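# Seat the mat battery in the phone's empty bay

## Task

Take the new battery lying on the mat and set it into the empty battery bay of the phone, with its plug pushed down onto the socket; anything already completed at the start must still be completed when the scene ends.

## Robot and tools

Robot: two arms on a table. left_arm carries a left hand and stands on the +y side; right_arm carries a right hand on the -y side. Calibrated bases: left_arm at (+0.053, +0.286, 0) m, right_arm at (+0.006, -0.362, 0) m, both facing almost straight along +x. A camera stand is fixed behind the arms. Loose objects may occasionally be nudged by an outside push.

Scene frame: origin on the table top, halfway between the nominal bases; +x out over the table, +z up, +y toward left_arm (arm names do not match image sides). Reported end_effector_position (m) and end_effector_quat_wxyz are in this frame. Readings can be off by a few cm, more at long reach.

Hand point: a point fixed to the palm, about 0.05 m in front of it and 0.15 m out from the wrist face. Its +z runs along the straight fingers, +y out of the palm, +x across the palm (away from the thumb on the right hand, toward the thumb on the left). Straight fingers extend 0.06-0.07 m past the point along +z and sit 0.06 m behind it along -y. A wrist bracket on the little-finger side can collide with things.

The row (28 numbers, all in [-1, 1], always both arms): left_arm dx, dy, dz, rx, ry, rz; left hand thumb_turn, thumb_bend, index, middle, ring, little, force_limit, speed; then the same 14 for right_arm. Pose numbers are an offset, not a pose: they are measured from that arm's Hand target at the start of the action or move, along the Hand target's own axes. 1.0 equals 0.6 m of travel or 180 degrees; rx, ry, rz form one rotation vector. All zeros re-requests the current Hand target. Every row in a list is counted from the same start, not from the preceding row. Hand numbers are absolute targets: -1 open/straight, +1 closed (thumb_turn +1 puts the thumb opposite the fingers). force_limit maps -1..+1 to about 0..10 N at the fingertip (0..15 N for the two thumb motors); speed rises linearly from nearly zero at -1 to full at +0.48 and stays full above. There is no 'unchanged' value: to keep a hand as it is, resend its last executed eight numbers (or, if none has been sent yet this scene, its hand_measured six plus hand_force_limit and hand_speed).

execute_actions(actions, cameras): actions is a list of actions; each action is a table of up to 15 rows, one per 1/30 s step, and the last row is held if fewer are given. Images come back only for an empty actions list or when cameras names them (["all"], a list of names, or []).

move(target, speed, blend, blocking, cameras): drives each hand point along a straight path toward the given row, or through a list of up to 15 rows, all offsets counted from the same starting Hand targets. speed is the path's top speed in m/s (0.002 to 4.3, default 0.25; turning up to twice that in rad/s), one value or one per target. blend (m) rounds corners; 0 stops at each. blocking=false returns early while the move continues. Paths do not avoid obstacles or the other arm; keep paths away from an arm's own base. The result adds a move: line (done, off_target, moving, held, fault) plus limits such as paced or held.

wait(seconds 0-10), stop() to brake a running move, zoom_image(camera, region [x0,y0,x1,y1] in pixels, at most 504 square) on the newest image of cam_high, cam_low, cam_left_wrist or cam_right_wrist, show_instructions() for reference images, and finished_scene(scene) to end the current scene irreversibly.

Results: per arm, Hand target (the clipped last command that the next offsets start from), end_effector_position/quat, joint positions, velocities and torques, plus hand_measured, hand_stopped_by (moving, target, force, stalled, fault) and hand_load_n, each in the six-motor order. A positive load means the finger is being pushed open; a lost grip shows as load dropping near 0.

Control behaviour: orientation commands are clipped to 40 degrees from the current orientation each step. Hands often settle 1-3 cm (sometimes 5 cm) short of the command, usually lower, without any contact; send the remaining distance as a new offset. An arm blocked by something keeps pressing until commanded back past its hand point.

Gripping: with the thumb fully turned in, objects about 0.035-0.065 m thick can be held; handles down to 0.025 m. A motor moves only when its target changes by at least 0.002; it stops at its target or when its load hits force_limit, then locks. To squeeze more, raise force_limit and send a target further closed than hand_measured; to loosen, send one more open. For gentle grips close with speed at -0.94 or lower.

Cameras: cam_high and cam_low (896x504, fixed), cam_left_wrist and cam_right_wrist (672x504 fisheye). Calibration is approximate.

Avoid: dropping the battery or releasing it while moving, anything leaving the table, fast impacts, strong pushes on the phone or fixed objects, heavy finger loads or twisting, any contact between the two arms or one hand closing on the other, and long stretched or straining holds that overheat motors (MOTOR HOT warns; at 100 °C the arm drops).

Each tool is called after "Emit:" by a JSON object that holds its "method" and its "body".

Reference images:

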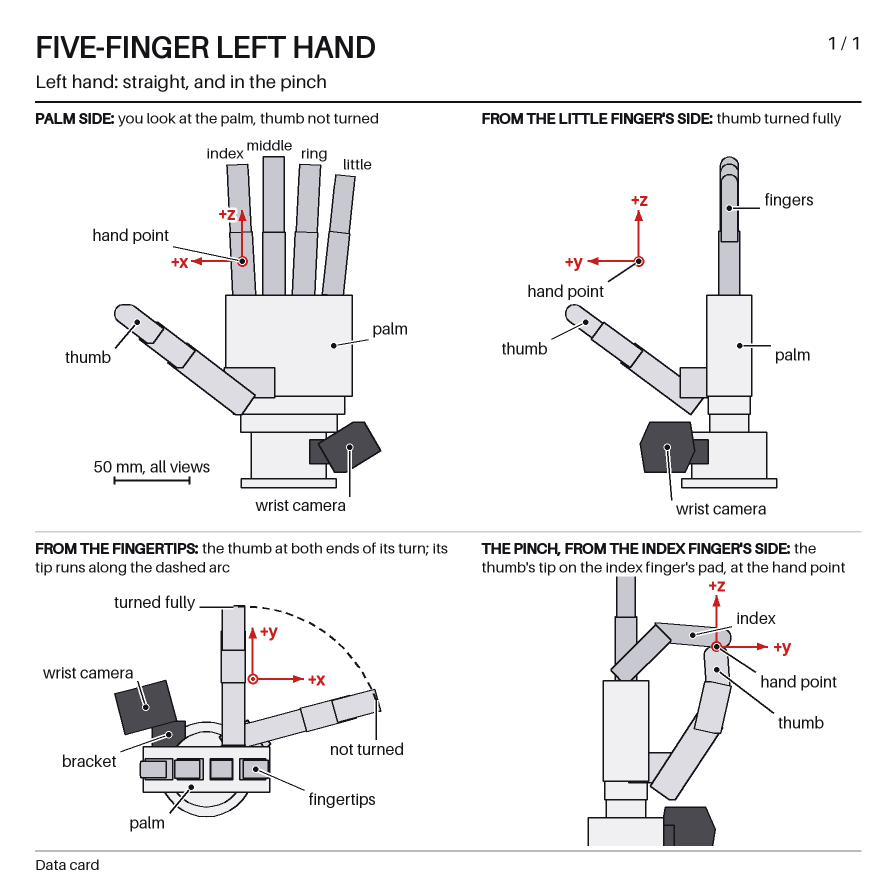

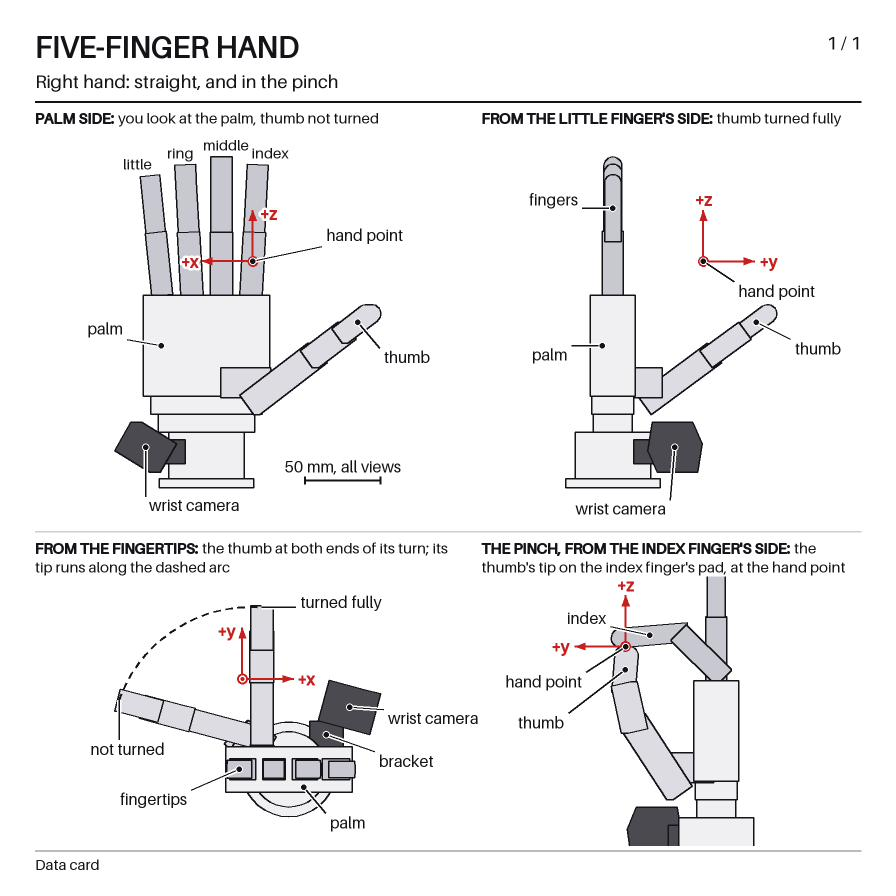

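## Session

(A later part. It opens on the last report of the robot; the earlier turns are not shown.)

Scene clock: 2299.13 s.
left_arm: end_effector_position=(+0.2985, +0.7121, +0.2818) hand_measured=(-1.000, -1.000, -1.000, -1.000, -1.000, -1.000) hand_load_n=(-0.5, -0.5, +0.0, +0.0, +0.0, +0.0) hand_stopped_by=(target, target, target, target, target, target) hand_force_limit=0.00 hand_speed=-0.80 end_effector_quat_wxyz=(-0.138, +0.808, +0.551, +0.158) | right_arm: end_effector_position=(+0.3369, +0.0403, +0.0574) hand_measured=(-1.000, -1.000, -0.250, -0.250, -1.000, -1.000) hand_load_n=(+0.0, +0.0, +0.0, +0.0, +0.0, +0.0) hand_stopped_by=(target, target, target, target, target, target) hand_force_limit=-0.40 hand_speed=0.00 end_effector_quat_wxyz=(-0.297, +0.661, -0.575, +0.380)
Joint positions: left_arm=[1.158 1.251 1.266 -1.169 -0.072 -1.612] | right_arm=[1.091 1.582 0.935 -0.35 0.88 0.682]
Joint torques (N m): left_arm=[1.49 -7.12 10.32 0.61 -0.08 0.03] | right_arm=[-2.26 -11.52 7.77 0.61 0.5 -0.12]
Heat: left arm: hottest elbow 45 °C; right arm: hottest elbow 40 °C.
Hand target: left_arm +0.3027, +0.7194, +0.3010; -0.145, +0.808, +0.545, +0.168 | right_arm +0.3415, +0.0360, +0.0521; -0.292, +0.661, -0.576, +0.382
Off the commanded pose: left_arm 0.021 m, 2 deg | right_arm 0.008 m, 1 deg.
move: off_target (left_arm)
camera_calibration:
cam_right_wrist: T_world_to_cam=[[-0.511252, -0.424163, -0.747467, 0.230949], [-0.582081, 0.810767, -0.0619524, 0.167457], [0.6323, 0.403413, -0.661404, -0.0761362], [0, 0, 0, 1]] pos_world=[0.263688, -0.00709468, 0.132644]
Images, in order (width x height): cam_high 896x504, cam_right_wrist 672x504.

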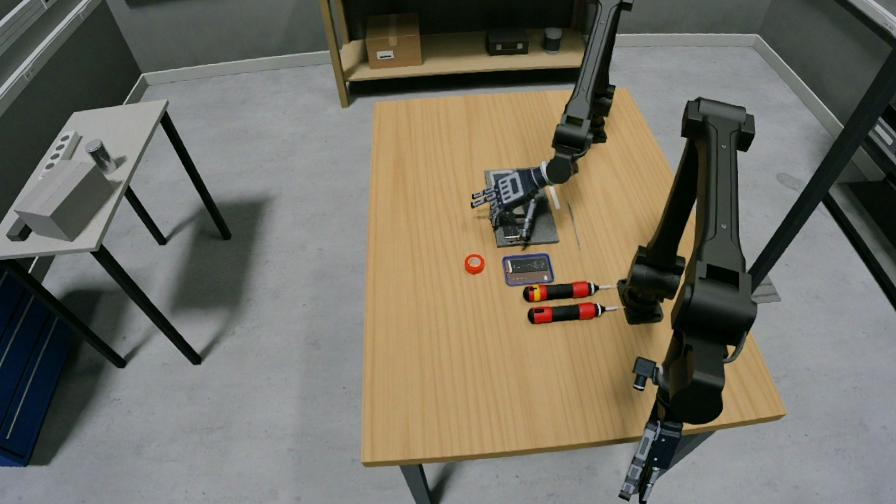

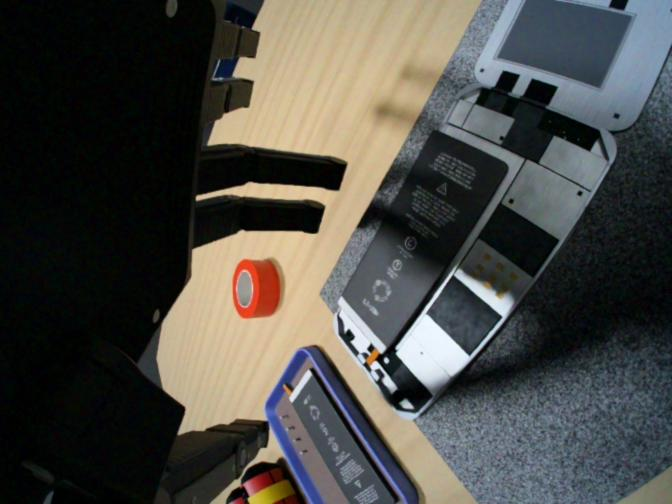

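Emit:
{"method": "move", "body": {"target": [[0,0,0,0,0,0,-1,-1,-1,-1,-1,-1,0,-0.8,-0.0013,0.0278,0.016,0,0,0,-1,-1,-0.25,-0.25,-1,-1,-0.4,0]], "speed": 0.06, "cameras": ["cam_right_wrist","cam_high"]}}

Emit:
{"method": "zoom_image", "body": {"camera": "cam_right_wrist", "region": [280, 70, 600, 390]}}

Scene clock: 2351.07 s.
left_arm: end_effector_position=(+0.2985, +0.7121, +0.2818) hand_measured=(-1.000, -1.000, -1.000, -1.000, -1.000, -1.000) hand_load_n=(+0.0, +0.0, +0.0, +0.0, +0.0, +0.0) hand_stopped_by=(target, target, target, target, target, target) hand_force_limit=0.00 hand_speed=-0.80 end_effector_quat_wxyz=(-0.138, +0.808, +0.551, +0.158) | right_arm: end_effector_position=(+0.3363, +0.0392, +0.0412) hand_measured=(-1.000, -1.000, -0.250, -0.250, -1.000, -1.000) hand_load_n=(+0.0, +0.0, +0.0, +0.0, +0.0, +0.0) hand_stopped_by=(target, target, target, target, target, target) hand_force_limit=-0.40 hand_speed=0.00 end_effector_quat_wxyz=(-0.300, +0.659, -0.576, +0.379)
Joint positions: left_arm=[1.158 1.251 1.266 -1.169 -0.072 -1.612] | right_arm=[1.091 1.606 0.909 -0.292 0.88 0.68]
Joint torques (N m): left_arm=[1.44 -7.12 10.29 0.61 -0.08 0.03] | right_arm=[-2.32 -11.34 7.39 0.66 0.49 -0.12]
Heat: left arm: hottest elbow 45 °C; right arm: hottest elbow 38 °C.
Hand target: left_arm +0.3027, +0.7194, +0.3010; -0.145, +0.808, +0.545, +0.168 | right_arm +0.3406, +0.0335, +0.0330; -0.292, +0.661, -0.576, +0.382
Off the commanded pose: left_arm 0.021 m, 2 deg | right_arm 0.011 m, 1 deg.
move: off_target (left_arm, right_arm)
camera_calibration:
cam_right_wrist: T_world_to_cam=[[-0.508606, -0.420649, -0.751249, 0.217265], [-0.582702, 0.810517, -0.0593372, 0.167037], [0.63386, 0.407575, -0.657347, -0.0868543], [0, 0, 0, 1]] pos_world=[0.262889, -0.00859502, 0.116038]
Images, in order (width x height): cam_high 896x504, cam_right_wrist 672x504.

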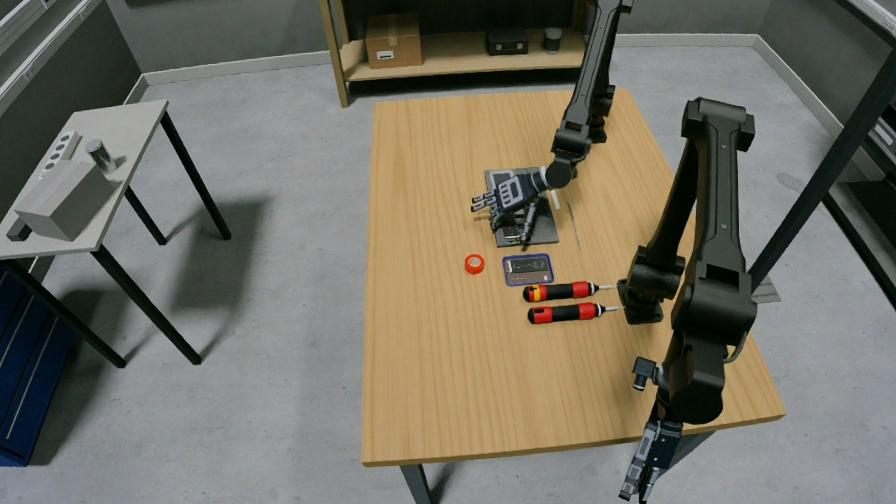

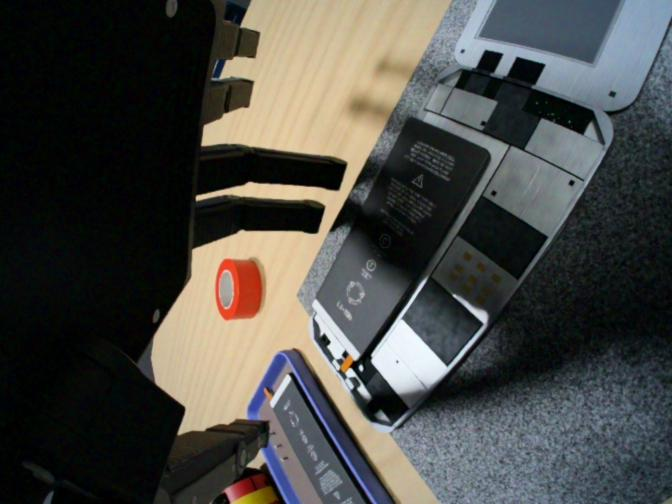

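Scaled by 1.575 from the camera's 672x504 image, which has a finer 960x720 frame.

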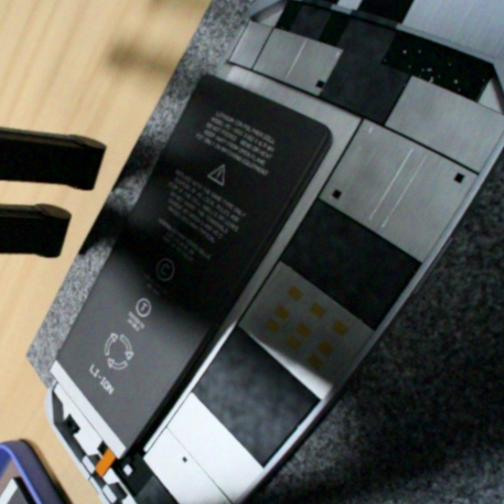

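Emit:
{"method": "move", "body": {"target": [[0,0,0,0,0,0,-1,-1,-1,-1,-1,-1,0,-0.8,-0.0014,0.0062,0.004,0,0,0,-1,-1,-0.25,-0.25,-1,-1,-0.4,0]], "speed": 0.06, "cameras": ["cam_right_wrist"]}}

Scene clock: 2362.27 s.
left_arm: end_effector_position=(+0.2985, +0.7121, +0.2818) hand_measured=(-1.000, -1.000, -1.000, -1.000, -1.000, -1.000) hand_load_n=(+0.0, +0.0, +0.0, +0.0, +0.0, +0.0) hand_stopped_by=(target, target, target, target, target, target) hand_force_limit=0.00 hand_speed=-0.80 end_effector_quat_wxyz=(-0.138, +0.808, +0.551, +0.158) | right_arm: end_effector_position=(+0.3373, +0.0411, +0.0401) hand_measured=(-1.000, -1.000, -0.250, -0.250, -1.000, -1.000) hand_load_n=(+0.0, -0.5, +0.0, +0.0, +0.0, +0.0) hand_stopped_by=(target, target, target, target, target, target) hand_force_limit=-0.40 hand_speed=0.00 end_effector_quat_wxyz=(-0.303, +0.658, -0.576, +0.379)
Joint positions: left_arm=[1.158 1.251 1.266 -1.169 -0.072 -1.612] | right_arm=[1.091 1.611 0.909 -0.28 0.88 0.68]
Joint torques (N m): left_arm=[1.44 -7.12 10.32 0.62 -0.07 0.03] | right_arm=[-2.32 -10.93 6.98 0.66 0.48 -0.12]
Heat: left arm: hottest elbow 45 °C; right arm: hottest elbow 38 °C.
Hand target: left_arm +0.3027, +0.7194, +0.3010; -0.145, +0.808, +0.545, +0.168 | right_arm +0.3406, +0.0336, +0.0286; -0.292, +0.661, -0.576, +0.382
Off the commanded pose: left_arm 0.021 m, 2 deg | right_arm 0.014 m, 1 deg.
move: off_target (left_arm, right_arm)
camera_calibration:
cam_right_wrist: T_world_to_cam=[[-0.50626, -0.416072, -0.75537, 0.21694], [-0.5825, 0.810882, -0.0562487, 0.165869], [0.63592, 0.411527, -0.65288, -0.0900148], [0, 0, 0, 1]] pos_world=[0.263689, -0.00719399, 0.114431]
Images, in order (width x height): cam_right_wrist 672x504.

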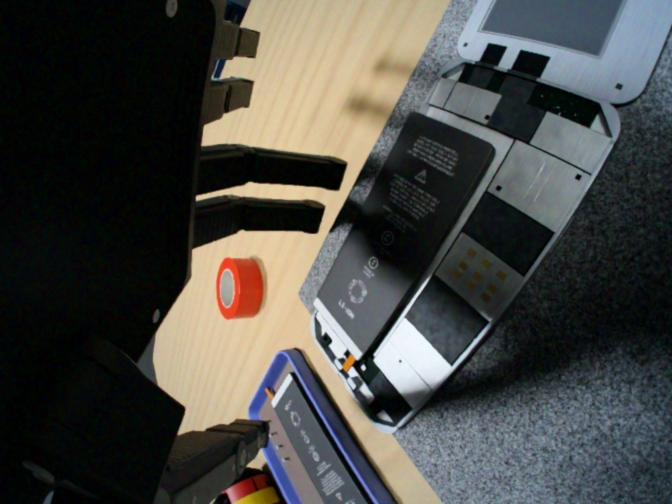

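Emit:
{"method": "move", "body": {"target": [[0,0,0,0,0,0,-1,-1,-1,-1,-1,-1,0,-0.8,0,0.0062,0.003,0,0,0,-1,-1,-0.1,-0.1,-1,-1,-0.4,0]], "speed": 0.06, "cameras": ["cam_right_wrist"]}}

Emit:
{"method": "zoom_image", "body": {"camera": "cam_right_wrist", "region": [280, 70, 600, 390]}}

Scene clock: 2377.37 s.
left_arm: end_effector_position=(+0.2985, +0.7121, +0.2818) hand_measured=(-1.000, -1.000, -1.000, -1.000, -1.000, -1.000) hand_load_n=(+0.0, +0.0, +0.0, +0.0, +0.0, +0.0) hand_stopped_by=(target, target, target, target, target, target) hand_force_limit=0.00 hand_speed=-0.80 end_effector_quat_wxyz=(-0.138, +0.808, +0.551, +0.158) | right_arm: end_effector_position=(+0.3368, +0.0402, +0.0366) hand_measured=(-1.000, -1.000, -0.100, -0.100, -1.000, -1.000) hand_load_n=(-0.5, +0.0, +0.0, +0.0, +0.0, +0.0) hand_stopped_by=(target, target, target, target, target, target) hand_force_limit=-0.40 hand_speed=0.00 end_effector_quat_wxyz=(-0.303, +0.658, -0.576, +0.378)
Joint positions: left_arm=[1.158 1.251 1.266 -1.169 -0.072 -1.612] | right_arm=[1.091 1.615 0.902 -0.268 0.88 0.68]
Joint torques (N m): left_arm=[1.38 -7.06 10.29 0.59 -0.09 0.02] | right_arm=[-2.26 -10.87 6.99 0.66 0.49 -0.11]
Heat: left arm: hottest elbow 46 °C; right arm: hottest elbow 37 °C.
Hand target: left_arm +0.3027, +0.7194, +0.3010; -0.145, +0.808, +0.545, +0.168 | right_arm +0.3401, +0.0329, +0.0246; -0.292, +0.661, -0.576, +0.382
Off the commanded pose: left_arm 0.021 m, 2 deg | right_arm 0.014 m, 1 deg.
move: off_target (left_arm, right_arm)
camera_calibration:
cam_right_wrist: T_world_to_cam=[[-0.505855, -0.415276, -0.75608, 0.213571], [-0.582492, 0.810927, -0.0556845, 0.166041], [0.63625, 0.412242, -0.652106, -0.0918444], [0, 0, 0, 1]] pos_world=[0.263189, -0.00809384, 0.11083]
Images, in order (width x height): cam_right_wrist 672x504.

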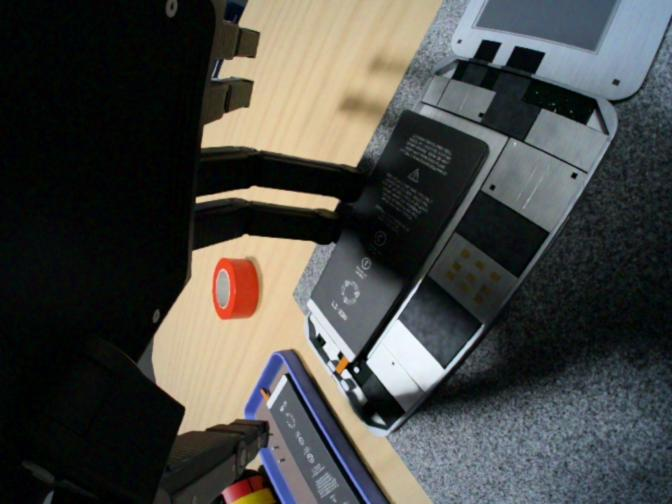

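Scaled by 1.575 from the camera's 672x504 image, which has a finer 960x720 frame.

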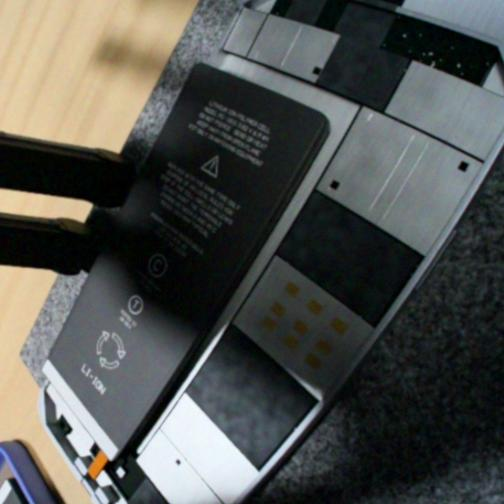

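Emit:
{"method": "move", "body": {"target": [[0,0,0,0,0,0,-1,-1,-1,-1,-1,-1,0,-0.8,0,0,0,0,0,0,-1,-1,0.04,0.04,-1,-1,-0.4,-0.9]], "speed": 0.06, "cameras": ["cam_right_wrist"]}}

Emit:
{"method": "zoom_image", "body": {"camera": "cam_right_wrist", "region": [280, 70, 600, 390]}}

Scene clock: 2390.03 s.
left_arm: end_effector_position=(+0.2985, +0.7121, +0.2818) hand_measured=(-1.000, -1.000, -1.000, -1.000, -1.000, -1.000) hand_load_n=(+0.0, -0.5, +0.0, +0.0, +0.0, +0.0) hand_stopped_by=(target, target, target, target, target, target) hand_force_limit=0.00 hand_speed=-0.80 end_effector_quat_wxyz=(-0.138, +0.808, +0.551, +0.158) | right_arm: end_effector_position=(+0.3371, +0.0403, +0.0362) hand_measured=(-1.000, -1.000, +0.040, +0.040, -1.000, -1.000) hand_load_n=(+0.0, +0.0, +0.0, +0.5, +0.0, +0.0) hand_stopped_by=(target, target, target, target, target, target) hand_force_limit=-0.40 hand_speed=-0.90 end_effector_quat_wxyz=(-0.303, +0.658, -0.577, +0.378)
Joint positions: left_arm=[1.158 1.251 1.266 -1.169 -0.072 -1.612] | right_arm=[1.091 1.616 0.902 -0.266 0.88 0.68]
Joint torques (N m): left_arm=[1.44 -7.24 10.28 0.59 -0.07 0.03] | right_arm=[-2.32 -10.93 7.01 0.61 0.49 -0.11]
Heat: left arm: hottest elbow 46 °C; right arm: hottest elbow 37 °C.
Hand target: left_arm +0.3027, +0.7194, +0.3010; -0.145, +0.808, +0.545, +0.168 | right_arm +0.3402, +0.0329, +0.0246; -0.292, +0.661, -0.576, +0.382
Off the commanded pose: left_arm 0.021 m, 2 deg | right_arm 0.014 m, 1 deg.
move: off_target (left_arm, right_arm)
camera_calibration:
cam_right_wrist: T_world_to_cam=[[-0.505865, -0.414866, -0.756298, 0.213324], [-0.582195, 0.81115, -0.0555415, 0.166037], [0.636513, 0.412216, -0.651865, -0.0923944], [0, 0, 0, 1]] pos_world=[0.263389, -0.00809336, 0.11033]
Images, in order (width x height): cam_right_wrist 672x504.

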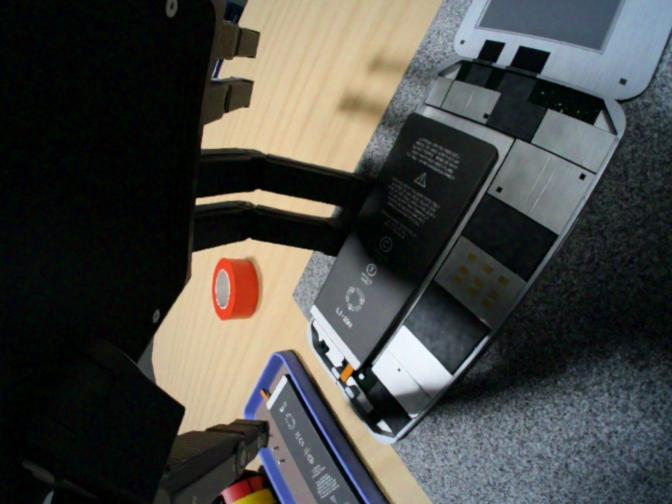

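Scaled by 1.575 from the camera's 672x504 image, which has a finer 960x720 frame.

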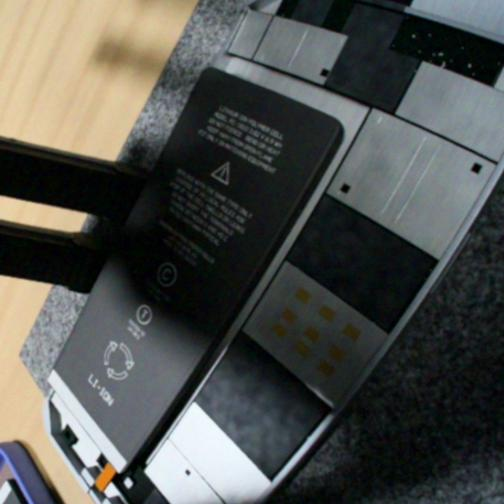

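Emit:
{"method": "move", "body": {"target": [[0,0,0,0,0,0,-1,-1,-1,-1,-1,-1,0,-0.8,0.0098,-0.0482,-0.0313,0,0,0,-1,-1,-0.1,-0.1,-1,-1,-0.4,0],[0,0,0,0,0,0,-1,-1,-1,-1,-1,-1,0,-0.8,0.0008,-0.004,-0.0026,0,0,0,-1,-1,-0.1,-0.1,-1,-1,-0.4,0]], "speed": 0.06, "cameras": ["cam_right_wrist"]}}

Emit:
{"method": "zoom_image", "body": {"camera": "cam_right_wrist", "region": [280, 70, 600, 390]}}

Scene clock: 2433.83 s.
left_arm: end_effector_position=(+0.2985, +0.7121, +0.2818) hand_measured=(-1.000, -1.000, -1.000, -1.000, -1.000, -1.000) hand_load_n=(+0.0, +0.0, +0.0, +0.0, +0.0, +0.0) hand_stopped_by=(target, target, target, target, target, target) hand_force_limit=0.00 hand_speed=-0.80 end_effector_quat_wxyz=(-0.138, +0.808, +0.551, +0.158) | right_arm: end_effector_position=(+0.3361, +0.0384, +0.0358) hand_measured=(-1.000, -1.000, -0.100, -0.100, -1.000, -1.000) hand_load_n=(+0.0, +0.0, +0.0, -0.5, +0.0, +0.0) hand_stopped_by=(target, target, target, target, target, target) hand_force_limit=-0.40 hand_speed=0.00 end_effector_quat_wxyz=(-0.300, +0.660, -0.575, +0.380)
Joint positions: left_arm=[1.158 1.251 1.266 -1.169 -0.072 -1.612] | right_arm=[1.091 1.615 0.902 -0.276 0.88 0.679]
Joint torques (N m): left_arm=[1.44 -7.18 10.29 0.59 -0.08 0.03] | right_arm=[-2.26 -11.22 7.31 0.68 0.5 -0.1]
Heat: left arm: hottest elbow 46 °C; right arm: hottest elbow 36 °C.
Hand target: left_arm +0.3027, +0.7194, +0.3010; -0.145, +0.808, +0.545, +0.168 | right_arm +0.3402, +0.0330, +0.0276; -0.292, +0.661, -0.576, +0.382
Off the commanded pose: left_arm 0.021 m, 2 deg | right_arm 0.011 m, 1 deg.
move: off_target (left_arm, right_arm)
camera_calibration:
cam_right_wrist: T_world_to_cam=[[-0.508466, -0.421886, -0.75065, 0.212706], [-0.583066, 0.810177, -0.0603926, 0.167517], [0.633638, 0.40697, -0.657935, -0.0898961], [0, 0, 0, 1]] pos_world=[0.262789, -0.00939578, 0.110639]
Images, in order (width x height): cam_right_wrist 672x504.

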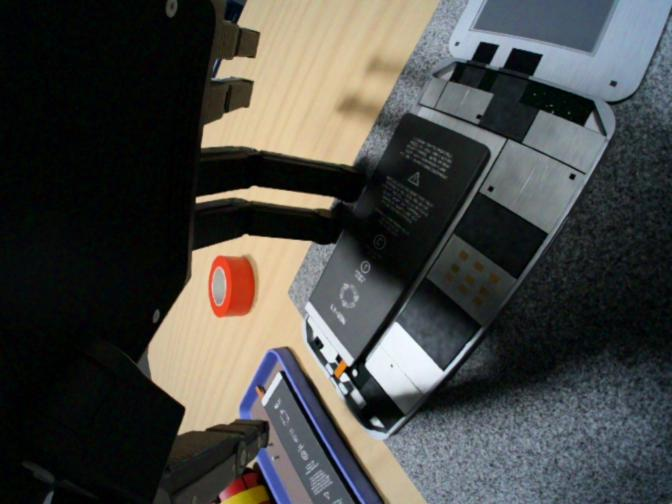

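Scaled by 1.575 from the camera's 672x504 image, which has a finer 960x720 frame.

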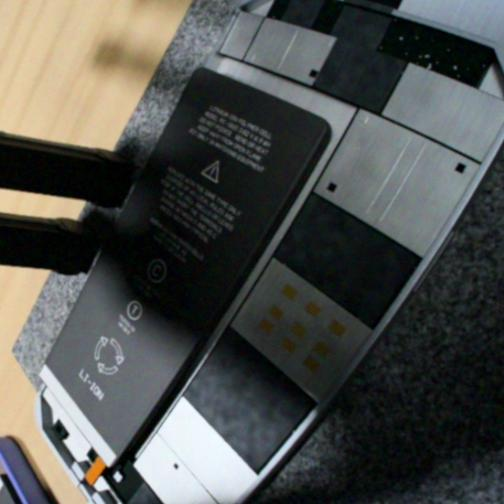

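Emit:
{"method": "move", "body": {"target": [[0,0,0,0,0,0,-1,-1,-1,-1,-1,-1,0,-0.8,0.0098,-0.0482,-0.0313,0,0,0,-1,-1,-0.1,-0.1,-1,-1,-0.4,0],[0,0,0,0,0,0,-1,-1,-1,-1,-1,-1,0,-0.8,0.0012,-0.006,-0.004,0,0,0,-1,-1,-0.05,-0.05,-1,-1,-0.4,0]], "speed": 0.06, "cameras": ["cam_right_wrist"]}}

Emit:
{"method": "zoom_image", "body": {"camera": "cam_right_wrist", "region": [280, 70, 600, 390]}}

Scene clock: 2452.27 s.
left_arm: end_effector_position=(+0.2985, +0.7121, +0.2818) hand_measured=(-1.000, -1.000, -1.000, -1.000, -1.000, -1.000) hand_load_n=(+0.0, +0.0, +0.0, +0.0, +0.0, +0.0) hand_stopped_by=(target, target, target, target, target, target) hand_force_limit=0.00 hand_speed=-0.80 end_effector_quat_wxyz=(-0.138, +0.808, +0.551, +0.158) | right_arm: end_effector_position=(+0.3352, +0.0365, +0.0378) hand_measured=(-1.000, -1.000, -0.050, -0.050, -1.000, -1.000) hand_load_n=(+0.0, +0.0, +0.0, +0.0, +0.0, +0.0) hand_stopped_by=(target, target, target, target, target, target) hand_force_limit=-0.40 hand_speed=0.00 end_effector_quat_wxyz=(-0.297, +0.661, -0.575, +0.380)
Joint positions: left_arm=[1.158 1.251 1.266 -1.169 -0.072 -1.612] | right_arm=[1.091 1.608 0.902 -0.288 0.88 0.678]
Joint torques (N m): left_arm=[1.44 -7.24 10.3 0.61 -0.07 0.03] | right_arm=[-2.26 -11.22 7.66 0.64 0.5 -0.1]
Heat: left arm: hottest elbow 46 °C; right arm: hottest elbow 36 °C.
Hand target: left_arm +0.3027, +0.7194, +0.3010; -0.145, +0.808, +0.545, +0.168 | right_arm +0.3401, +0.0329, +0.0318; -0.292, +0.661, -0.576, +0.382
Off the commanded pose: left_arm 0.021 m, 2 deg | right_arm 0.008 m, 1 deg.
move: off_target (left_arm)
camera_calibration:
cam_right_wrist: T_world_to_cam=[[-0.510227, -0.425767, -0.747256, 0.21355], [-0.583389, 0.809743, -0.0630321, 0.168709], [0.631922, 0.40378, -0.66154, -0.0864135], [0, 0, 0, 1]] pos_world=[0.261989, -0.0107968, 0.113044]
Images, in order (width x height): cam_right_wrist 672x504.

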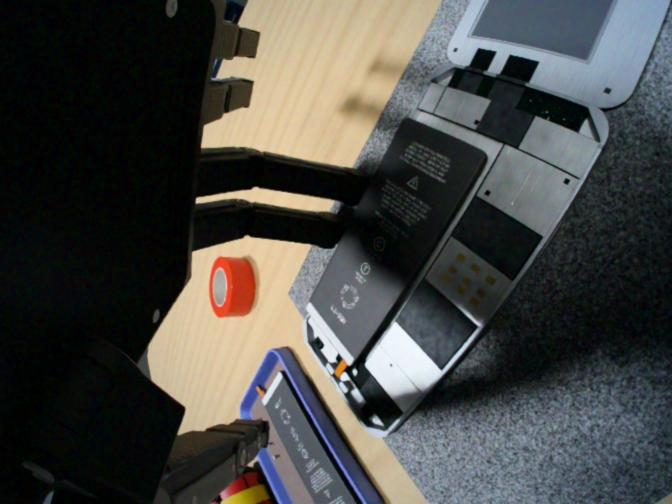

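Scaled by 1.575 from the camera's 672x504 image, which has a finer 960x720 frame.

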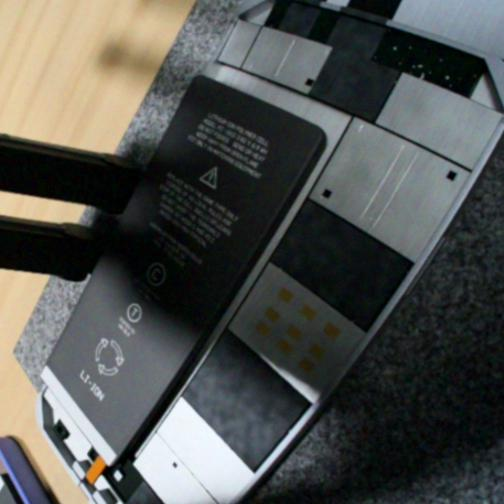

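Emit:
{"method": "move", "body": {"target": [[0,0,0,0,0,0,-1,-1,-1,-1,-1,-1,0,-0.8,0,0,0,0,0,0,-1,-1,0.05,0.05,-1,-1,-0.4,-0.9]], "speed": 0.06, "cameras": ["cam_right_wrist"]}}

Emit:
{"method": "zoom_image", "body": {"camera": "cam_right_wrist", "region": [280, 70, 600, 390]}}

Scene clock: 2461.33 s.
left_arm: end_effector_position=(+0.2985, +0.7121, +0.2818) hand_measured=(-1.000, -1.000, -1.000, -1.000, -1.000, -1.000) hand_load_n=(+0.0, +0.0, +0.0, +0.0, +0.0, +0.5) hand_stopped_by=(target, target, target, target, target, target) hand_force_limit=0.00 hand_speed=-0.80 end_effector_quat_wxyz=(-0.138, +0.808, +0.551, +0.158) | right_arm: end_effector_position=(+0.3363, +0.0365, +0.0381) hand_measured=(-1.000, -1.000, +0.050, +0.050, -1.000, -1.000) hand_load_n=(+0.0, +0.0, +0.0, +0.5, +0.0, +0.0) hand_stopped_by=(target, target, target, target, target, target) hand_force_limit=-0.40 hand_speed=-0.90 end_effector_quat_wxyz=(-0.298, +0.660, -0.575, +0.380)
Joint positions: left_arm=[1.158 1.251 1.266 -1.169 -0.072 -1.612] | right_arm=[1.089 1.608 0.902 -0.285 0.88 0.678]
Joint torques (N m): left_arm=[1.32 -7.12 10.29 0.61 -0.07 0.03] | right_arm=[-2.14 -11.28 7.66 0.54 0.49 -0.1]
Heat: left arm: hottest elbow 46 °C; right arm: hottest elbow 36 °C.
Hand target: left_arm +0.3027, +0.7194, +0.3010; -0.145, +0.808, +0.545, +0.168 | right_arm +0.3402, +0.0329, +0.0318; -0.292, +0.661, -0.576, +0.382
Off the commanded pose: left_arm 0.021 m, 2 deg | right_arm 0.008 m, 1 deg.
move: off_target (left_arm)
camera_calibration:
cam_right_wrist: T_world_to_cam=[[-0.509966, -0.422756, -0.749141, 0.214217], [-0.581753, 0.811025, -0.0616598, 0.168747], [0.633639, 0.404371, -0.659535, -0.0875502], [0, 0, 0, 1]] pos_world=[0.262888, -0.0108941, 0.113141]
Images, in order (width x height): cam_right_wrist 672x504.

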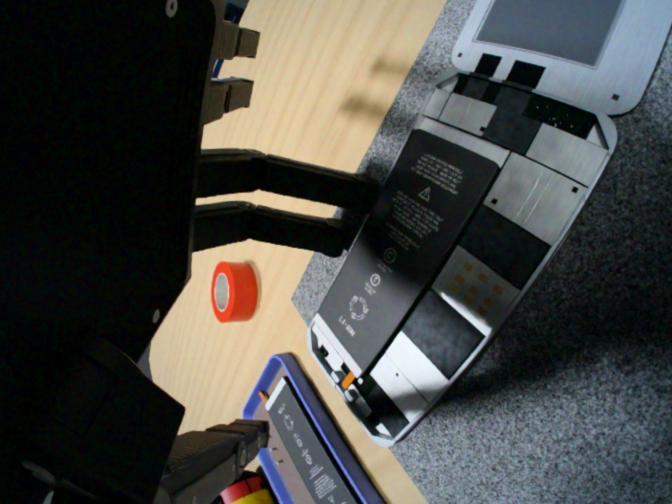

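Scaled by 1.575 from the camera's 672x504 image, which has a finer 960x720 frame.

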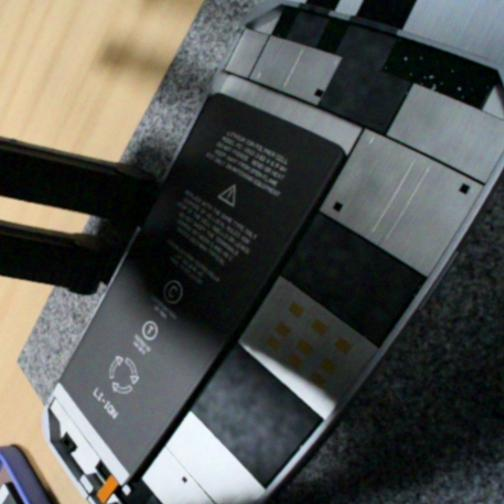

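Emit:
{"method": "zoom_image", "body": {"camera": "cam_right_wrist", "region": [300, 300, 430, 450]}}

Emit:
{"method": "zoom_image", "body": {"camera": "cam_right_wrist", "region": [390, 60, 530, 200]}}

Scaled by 3.360 from the camera's 672x504 image, which has a finer 960x720 frame.

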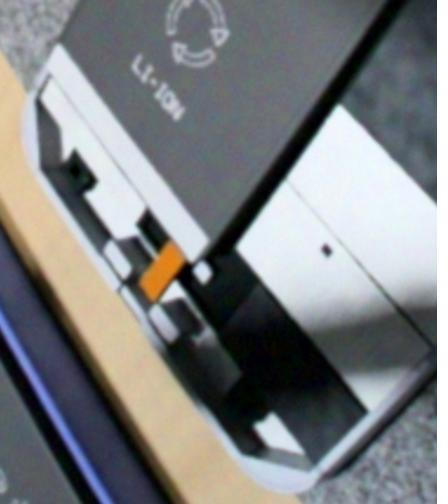

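Scaled by 3.600 from the camera's 672x504 image, which has a finer 960x720 frame.

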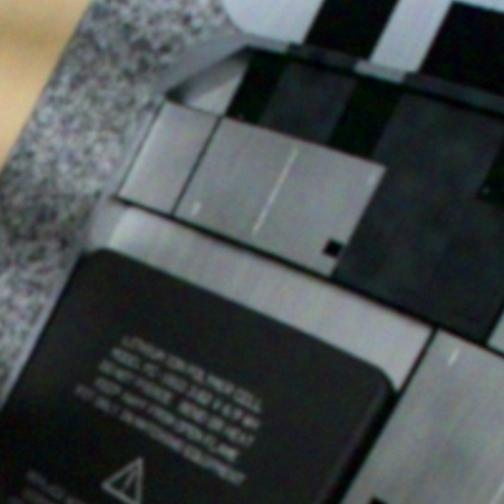

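Emit:
{"method": "move", "body": {"target": [[0,0,0,0,0,0,-1,-1,-1,-1,-1,-1,0,-0.8,0,0,0,0,0,0,-1,-1,-0.25,-0.25,-1,-1,-0.4,-0.4],[0,0,0,0,0,0,-1,-1,-1,-1,-1,-1,0,-0.8,0.03,-0.11,-0.08,0,0,0,-1,-1,-0.25,-0.25,-1,-1,-0.4,0]], "speed": 0.12, "cameras": ["cam_right_wrist","cam_high"]}}

Emit:
{"method": "zoom_image", "body": {"camera": "cam_right_wrist", "region": [380, 140, 560, 340]}}

Emit:
{"method": "zoom_image", "body": {"camera": "cam_high", "region": [490, 195, 550, 255]}}

Scene clock: 2517.67 s.
left_arm: end_effector_position=(+0.2985, +0.7121, +0.2818) hand_measured=(-1.000, -1.000, -1.000, -1.000, -1.000, -1.000) hand_load_n=(+0.0, +0.0, +0.0, +0.0, +0.0, +0.0) hand_stopped_by=(target, target, target, target, target, target) hand_force_limit=0.00 hand_speed=-0.80 end_effector_quat_wxyz=(-0.138, +0.808, +0.551, +0.158) | right_arm: end_effector_position=(+0.3269, +0.0184, +0.1008) hand_measured=(-1.000, -1.000, -0.250, -0.250, -1.000, -1.000) hand_load_n=(-0.5, +0.0, +0.0, +0.0, +0.0, +0.0) hand_stopped_by=(target, target, target, target, target, target) hand_force_limit=-0.40 hand_speed=0.00 end_effector_quat_wxyz=(-0.282, +0.668, -0.572, +0.384)
Joint positions: left_arm=[1.158 1.251 1.266 -1.169 -0.072 -1.612] | right_arm=[1.089 1.467 0.95 -0.51 0.88 0.678]
Joint torques (N m): left_arm=[1.38 -7.12 10.29 0.61 -0.07 0.03] | right_arm=[-1.79 -10.87 12.14 -0.05 0.6 -0.06]
Heat: left arm: hottest elbow 46 °C; right arm: hottest elbow 36 °C.
Hand target: left_arm +0.3027, +0.7194, +0.3010; -0.145, +0.808, +0.545, +0.168 | right_arm +0.3360, +0.0286, +0.1152; -0.292, +0.661, -0.576, +0.382
Off the commanded pose: left_arm 0.021 m, 2 deg | right_arm 0.020 m, 1 deg.
move: off_target (left_arm, right_arm); target 2's new numbers were sent with right_arm's hand 0.020 m and 1 deg from that target
camera_calibration:
cam_right_wrist: T_world_to_cam=[[-0.522394, -0.446712, -0.726329, 0.250923], [-0.582914, 0.808765, -0.0781667, 0.183989], [0.622348, 0.382553, -0.682888, -0.0264411], [0, 0, 0, 1]] pos_world=[0.254785, -0.0265986, 0.178578]
Images, in order (width x height): cam_high 896x504, cam_right_wrist 672x504.

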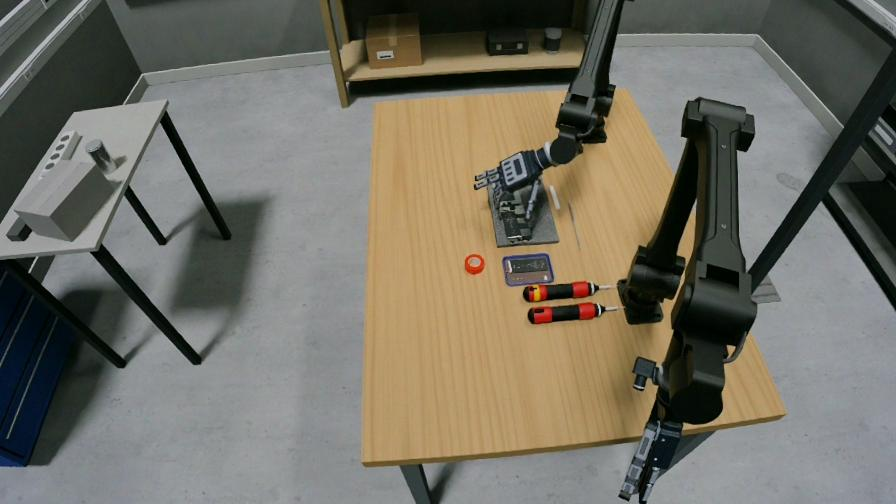

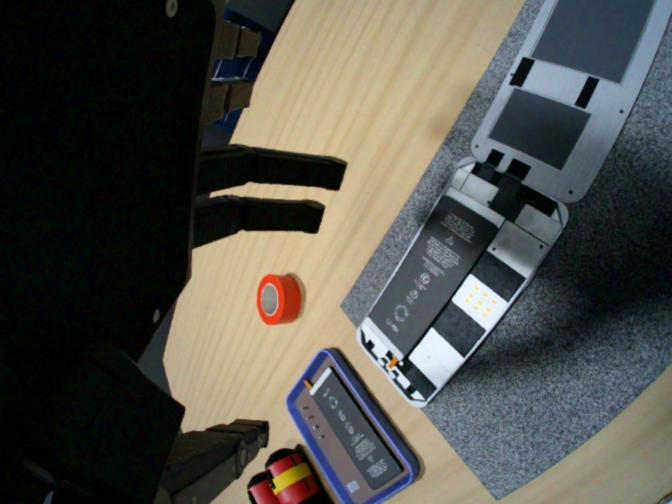

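Scaled by 2.520 from the camera's 672x504 image, which has a finer 960x720 frame.

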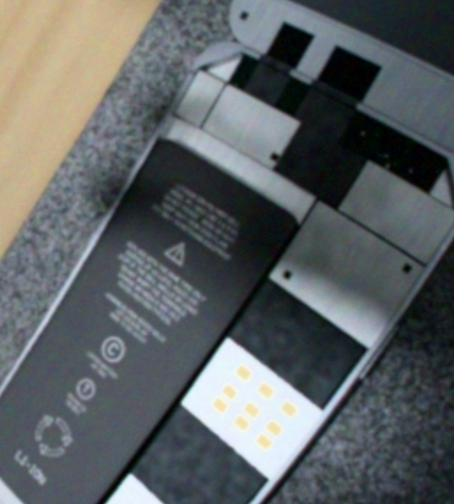

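Scaled by 8.400 from the camera's 896x504 image, which has a finer 1280x720 frame.

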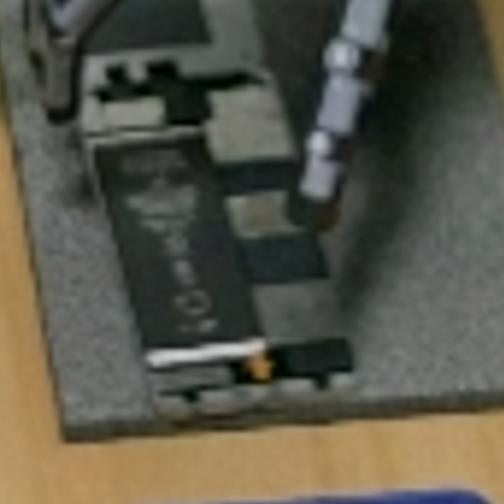

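Emit:
{"method": "zoom_image", "body": {"camera": "cam_high", "region": [505, 228, 535, 246]}}

Emit:
{"method": "zoom_image", "body": {"camera": "cam_right_wrist", "region": [350, 310, 440, 410]}}

Scaled by 16.800 from the camera's 896x504 image, which has a finer 1280x720 frame.

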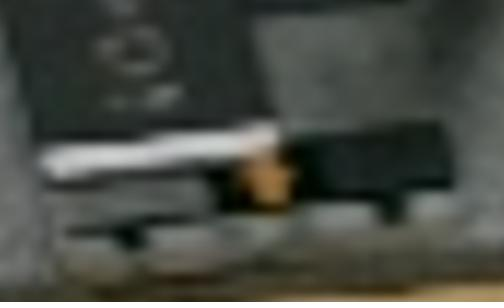

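Scaled by 5.040 from the camera's 672x504 image, which has a finer 960x720 frame.

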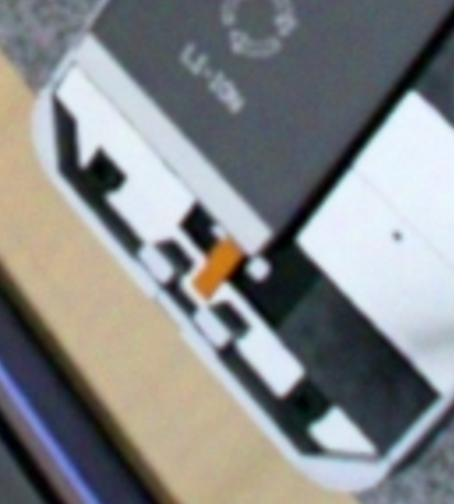

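Emit:
{"method": "move", "body": {"target": [[0,0,0,0,0,0,-1,-1,-1,-1,-1,-1,0,-0.8,-0.0433,0.061,-0.0598,0,0,0,-1,-1,-0.15,-0.15,-1,-1,-0.4,0],[0,0,0,0,0,0,-1,-1,-1,-1,-1,-1,0,-0.8,-0.0358,0.1113,0.0197,0,0,0,-1,-1,-0.15,-0.15,-1,-1,-0.4,0]], "speed": 0.1, "cameras": ["cam_right_wrist","cam_high"]}}

Emit:
{"method": "zoom_image", "body": {"camera": "cam_right_wrist", "region": [280, 70, 600, 390]}}

Scene clock: 2591.77 s.
left_arm: end_effector_position=(+0.2985, +0.7121, +0.2818) hand_measured=(-1.000, -1.000, -1.000, -1.000, -1.000, -1.000) hand_load_n=(+0.0, -0.5, +0.0, +0.0, +0.0, +0.0) hand_stopped_by=(target, target, target, target, target, target) hand_force_limit=0.00 hand_speed=-0.80 end_effector_quat_wxyz=(-0.138, +0.808, +0.551, +0.158) | right_arm: end_effector_position=(+0.3056, +0.0416, +0.0559) hand_measured=(-1.000, -1.000, -0.150, -0.150, -1.000, -1.000) hand_load_n=(+0.0, +0.0, +0.0, +0.0, +0.0, +0.0) hand_stopped_by=(target, target, target, target, target, target) hand_force_limit=-0.40 hand_speed=0.00 end_effector_quat_wxyz=(-0.298, +0.659, -0.576, +0.380)
Joint positions: left_arm=[1.158 1.251 1.266 -1.169 -0.072 -1.612] | right_arm=[1.159 1.562 0.914 -0.422 0.916 0.778]
Joint torques (N m): left_arm=[1.32 -7.18 10.3 0.58 -0.07 0.03] | right_arm=[-2.02 -11.11 7.68 0.54 0.53 -0.12]
Heat: left arm: hottest elbow 46 °C; right arm: hottest elbow 41 °C.
Hand target: left_arm +0.3027, +0.7194, +0.3010; -0.145, +0.808, +0.545, +0.168 | right_arm +0.3092, +0.0381, +0.0501; -0.292, +0.661, -0.576, +0.382
Off the commanded pose: left_arm 0.021 m, 2 deg | right_arm 0.008 m, 1 deg.
move: off_target (left_arm)
camera_calibration:
cam_right_wrist: T_world_to_cam=[[-0.511463, -0.421552, -0.748798, 0.214438], [-0.580048, 0.812288, -0.0610962, 0.14739], [0.633995, 0.403091, -0.659976, -0.0583862], [0, 0, 0, 1]] pos_world=[0.232187, -0.00579145, 0.131042]
Images, in order (width x height): cam_high 896x504, cam_right_wrist 672x504.

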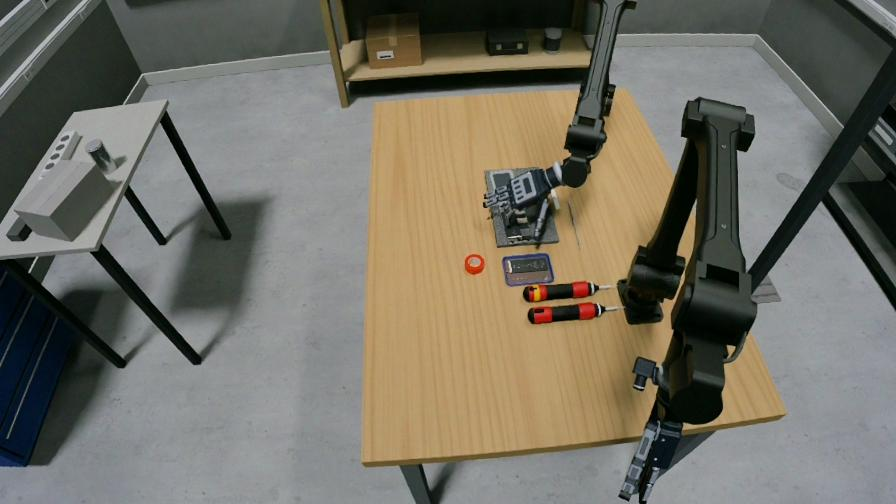

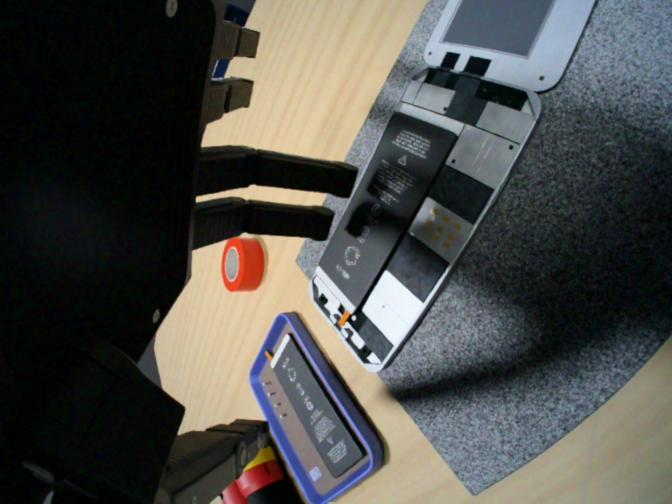

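Scaled by 1.575 from the camera's 672x504 image, which has a finer 960x720 frame.

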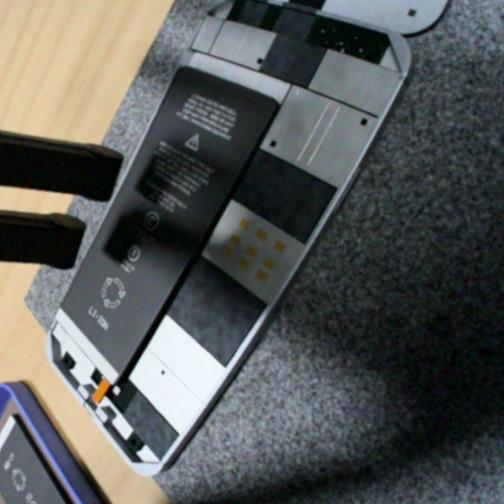

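Emit:
{"method": "move", "body": {"target": [[0,0,0,0,0,0,-1,-1,-1,-1,-1,-1,0,-0.8,-0.0029,0.0232,0.0131,0,0,0,-1,-1,-0.15,-0.15,-1,-1,-0.4,0]], "speed": 0.05, "cameras": ["cam_right_wrist"]}}

Emit:
{"method": "zoom_image", "body": {"camera": "cam_right_wrist", "region": [280, 70, 600, 390]}}

Scene clock: 2609.07 s.
left_arm: end_effector_position=(+0.2985, +0.7121, +0.2818) hand_measured=(-1.000, -1.000, -1.000, -1.000, -1.000, -1.000) hand_load_n=(+0.0, -0.5, +0.0, +0.0, -0.5, +0.0) hand_stopped_by=(target, target, target, target, target, target) hand_force_limit=0.00 hand_speed=-0.80 end_effector_quat_wxyz=(-0.138, +0.808, +0.551, +0.158) | right_arm: end_effector_position=(+0.3059, +0.0418, +0.0435) hand_measured=(-1.000, -1.000, -0.150, -0.150, -1.000, -1.000) hand_load_n=(+0.0, +0.0, +0.0, +0.0, +0.0, +0.0) hand_stopped_by=(target, target, target, target, target, target) hand_force_limit=-0.40 hand_speed=0.00 end_effector_quat_wxyz=(-0.300, +0.658, -0.577, +0.380)
Joint positions: left_arm=[1.158 1.251 1.266 -1.169 -0.072 -1.612] | right_arm=[1.159 1.583 0.897 -0.375 0.917 0.777]
Joint torques (N m): left_arm=[1.44 -7.18 10.26 0.58 -0.08 0.03] | right_arm=[-2.02 -10.46 7.23 0.5 0.53 -0.11]
Heat: left arm: hottest elbow 46 °C; right arm: hottest elbow 39 °C.
Hand target: left_arm +0.3027, +0.7194, +0.3010; -0.145, +0.808, +0.545, +0.168 | right_arm +0.3082, +0.0370, +0.0339; -0.292, +0.661, -0.576, +0.382
Off the commanded pose: left_arm 0.021 m, 2 deg | right_arm 0.011 m, 1 deg.
move: off_target (left_arm, right_arm)
camera_calibration:
cam_right_wrist: T_world_to_cam=[[-0.508878, -0.417303, -0.752929, 0.204569], [-0.579862, 0.812614, -0.0584745, 0.146325], [0.636242, 0.406838, -0.655499, -0.0679589], [0, 0, 0, 1]] pos_world=[0.232187, -0.00589056, 0.118035]
Images, in order (width x height): cam_right_wrist 672x504.

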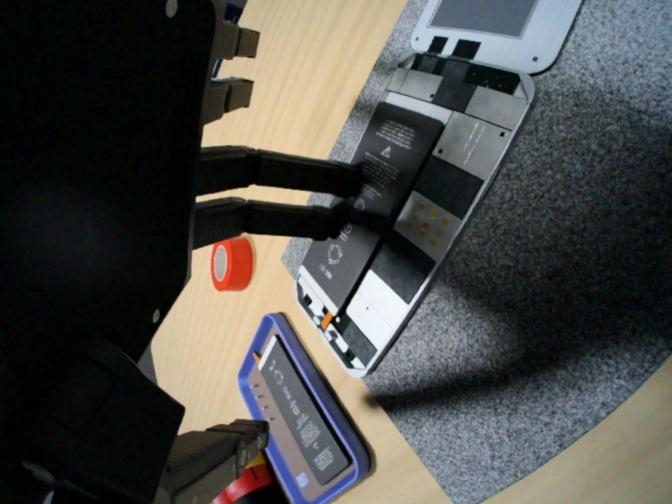

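Scaled by 1.575 from the camera's 672x504 image, which has a finer 960x720 frame.

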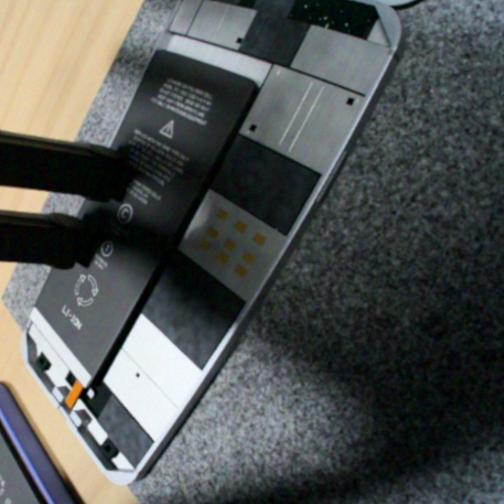

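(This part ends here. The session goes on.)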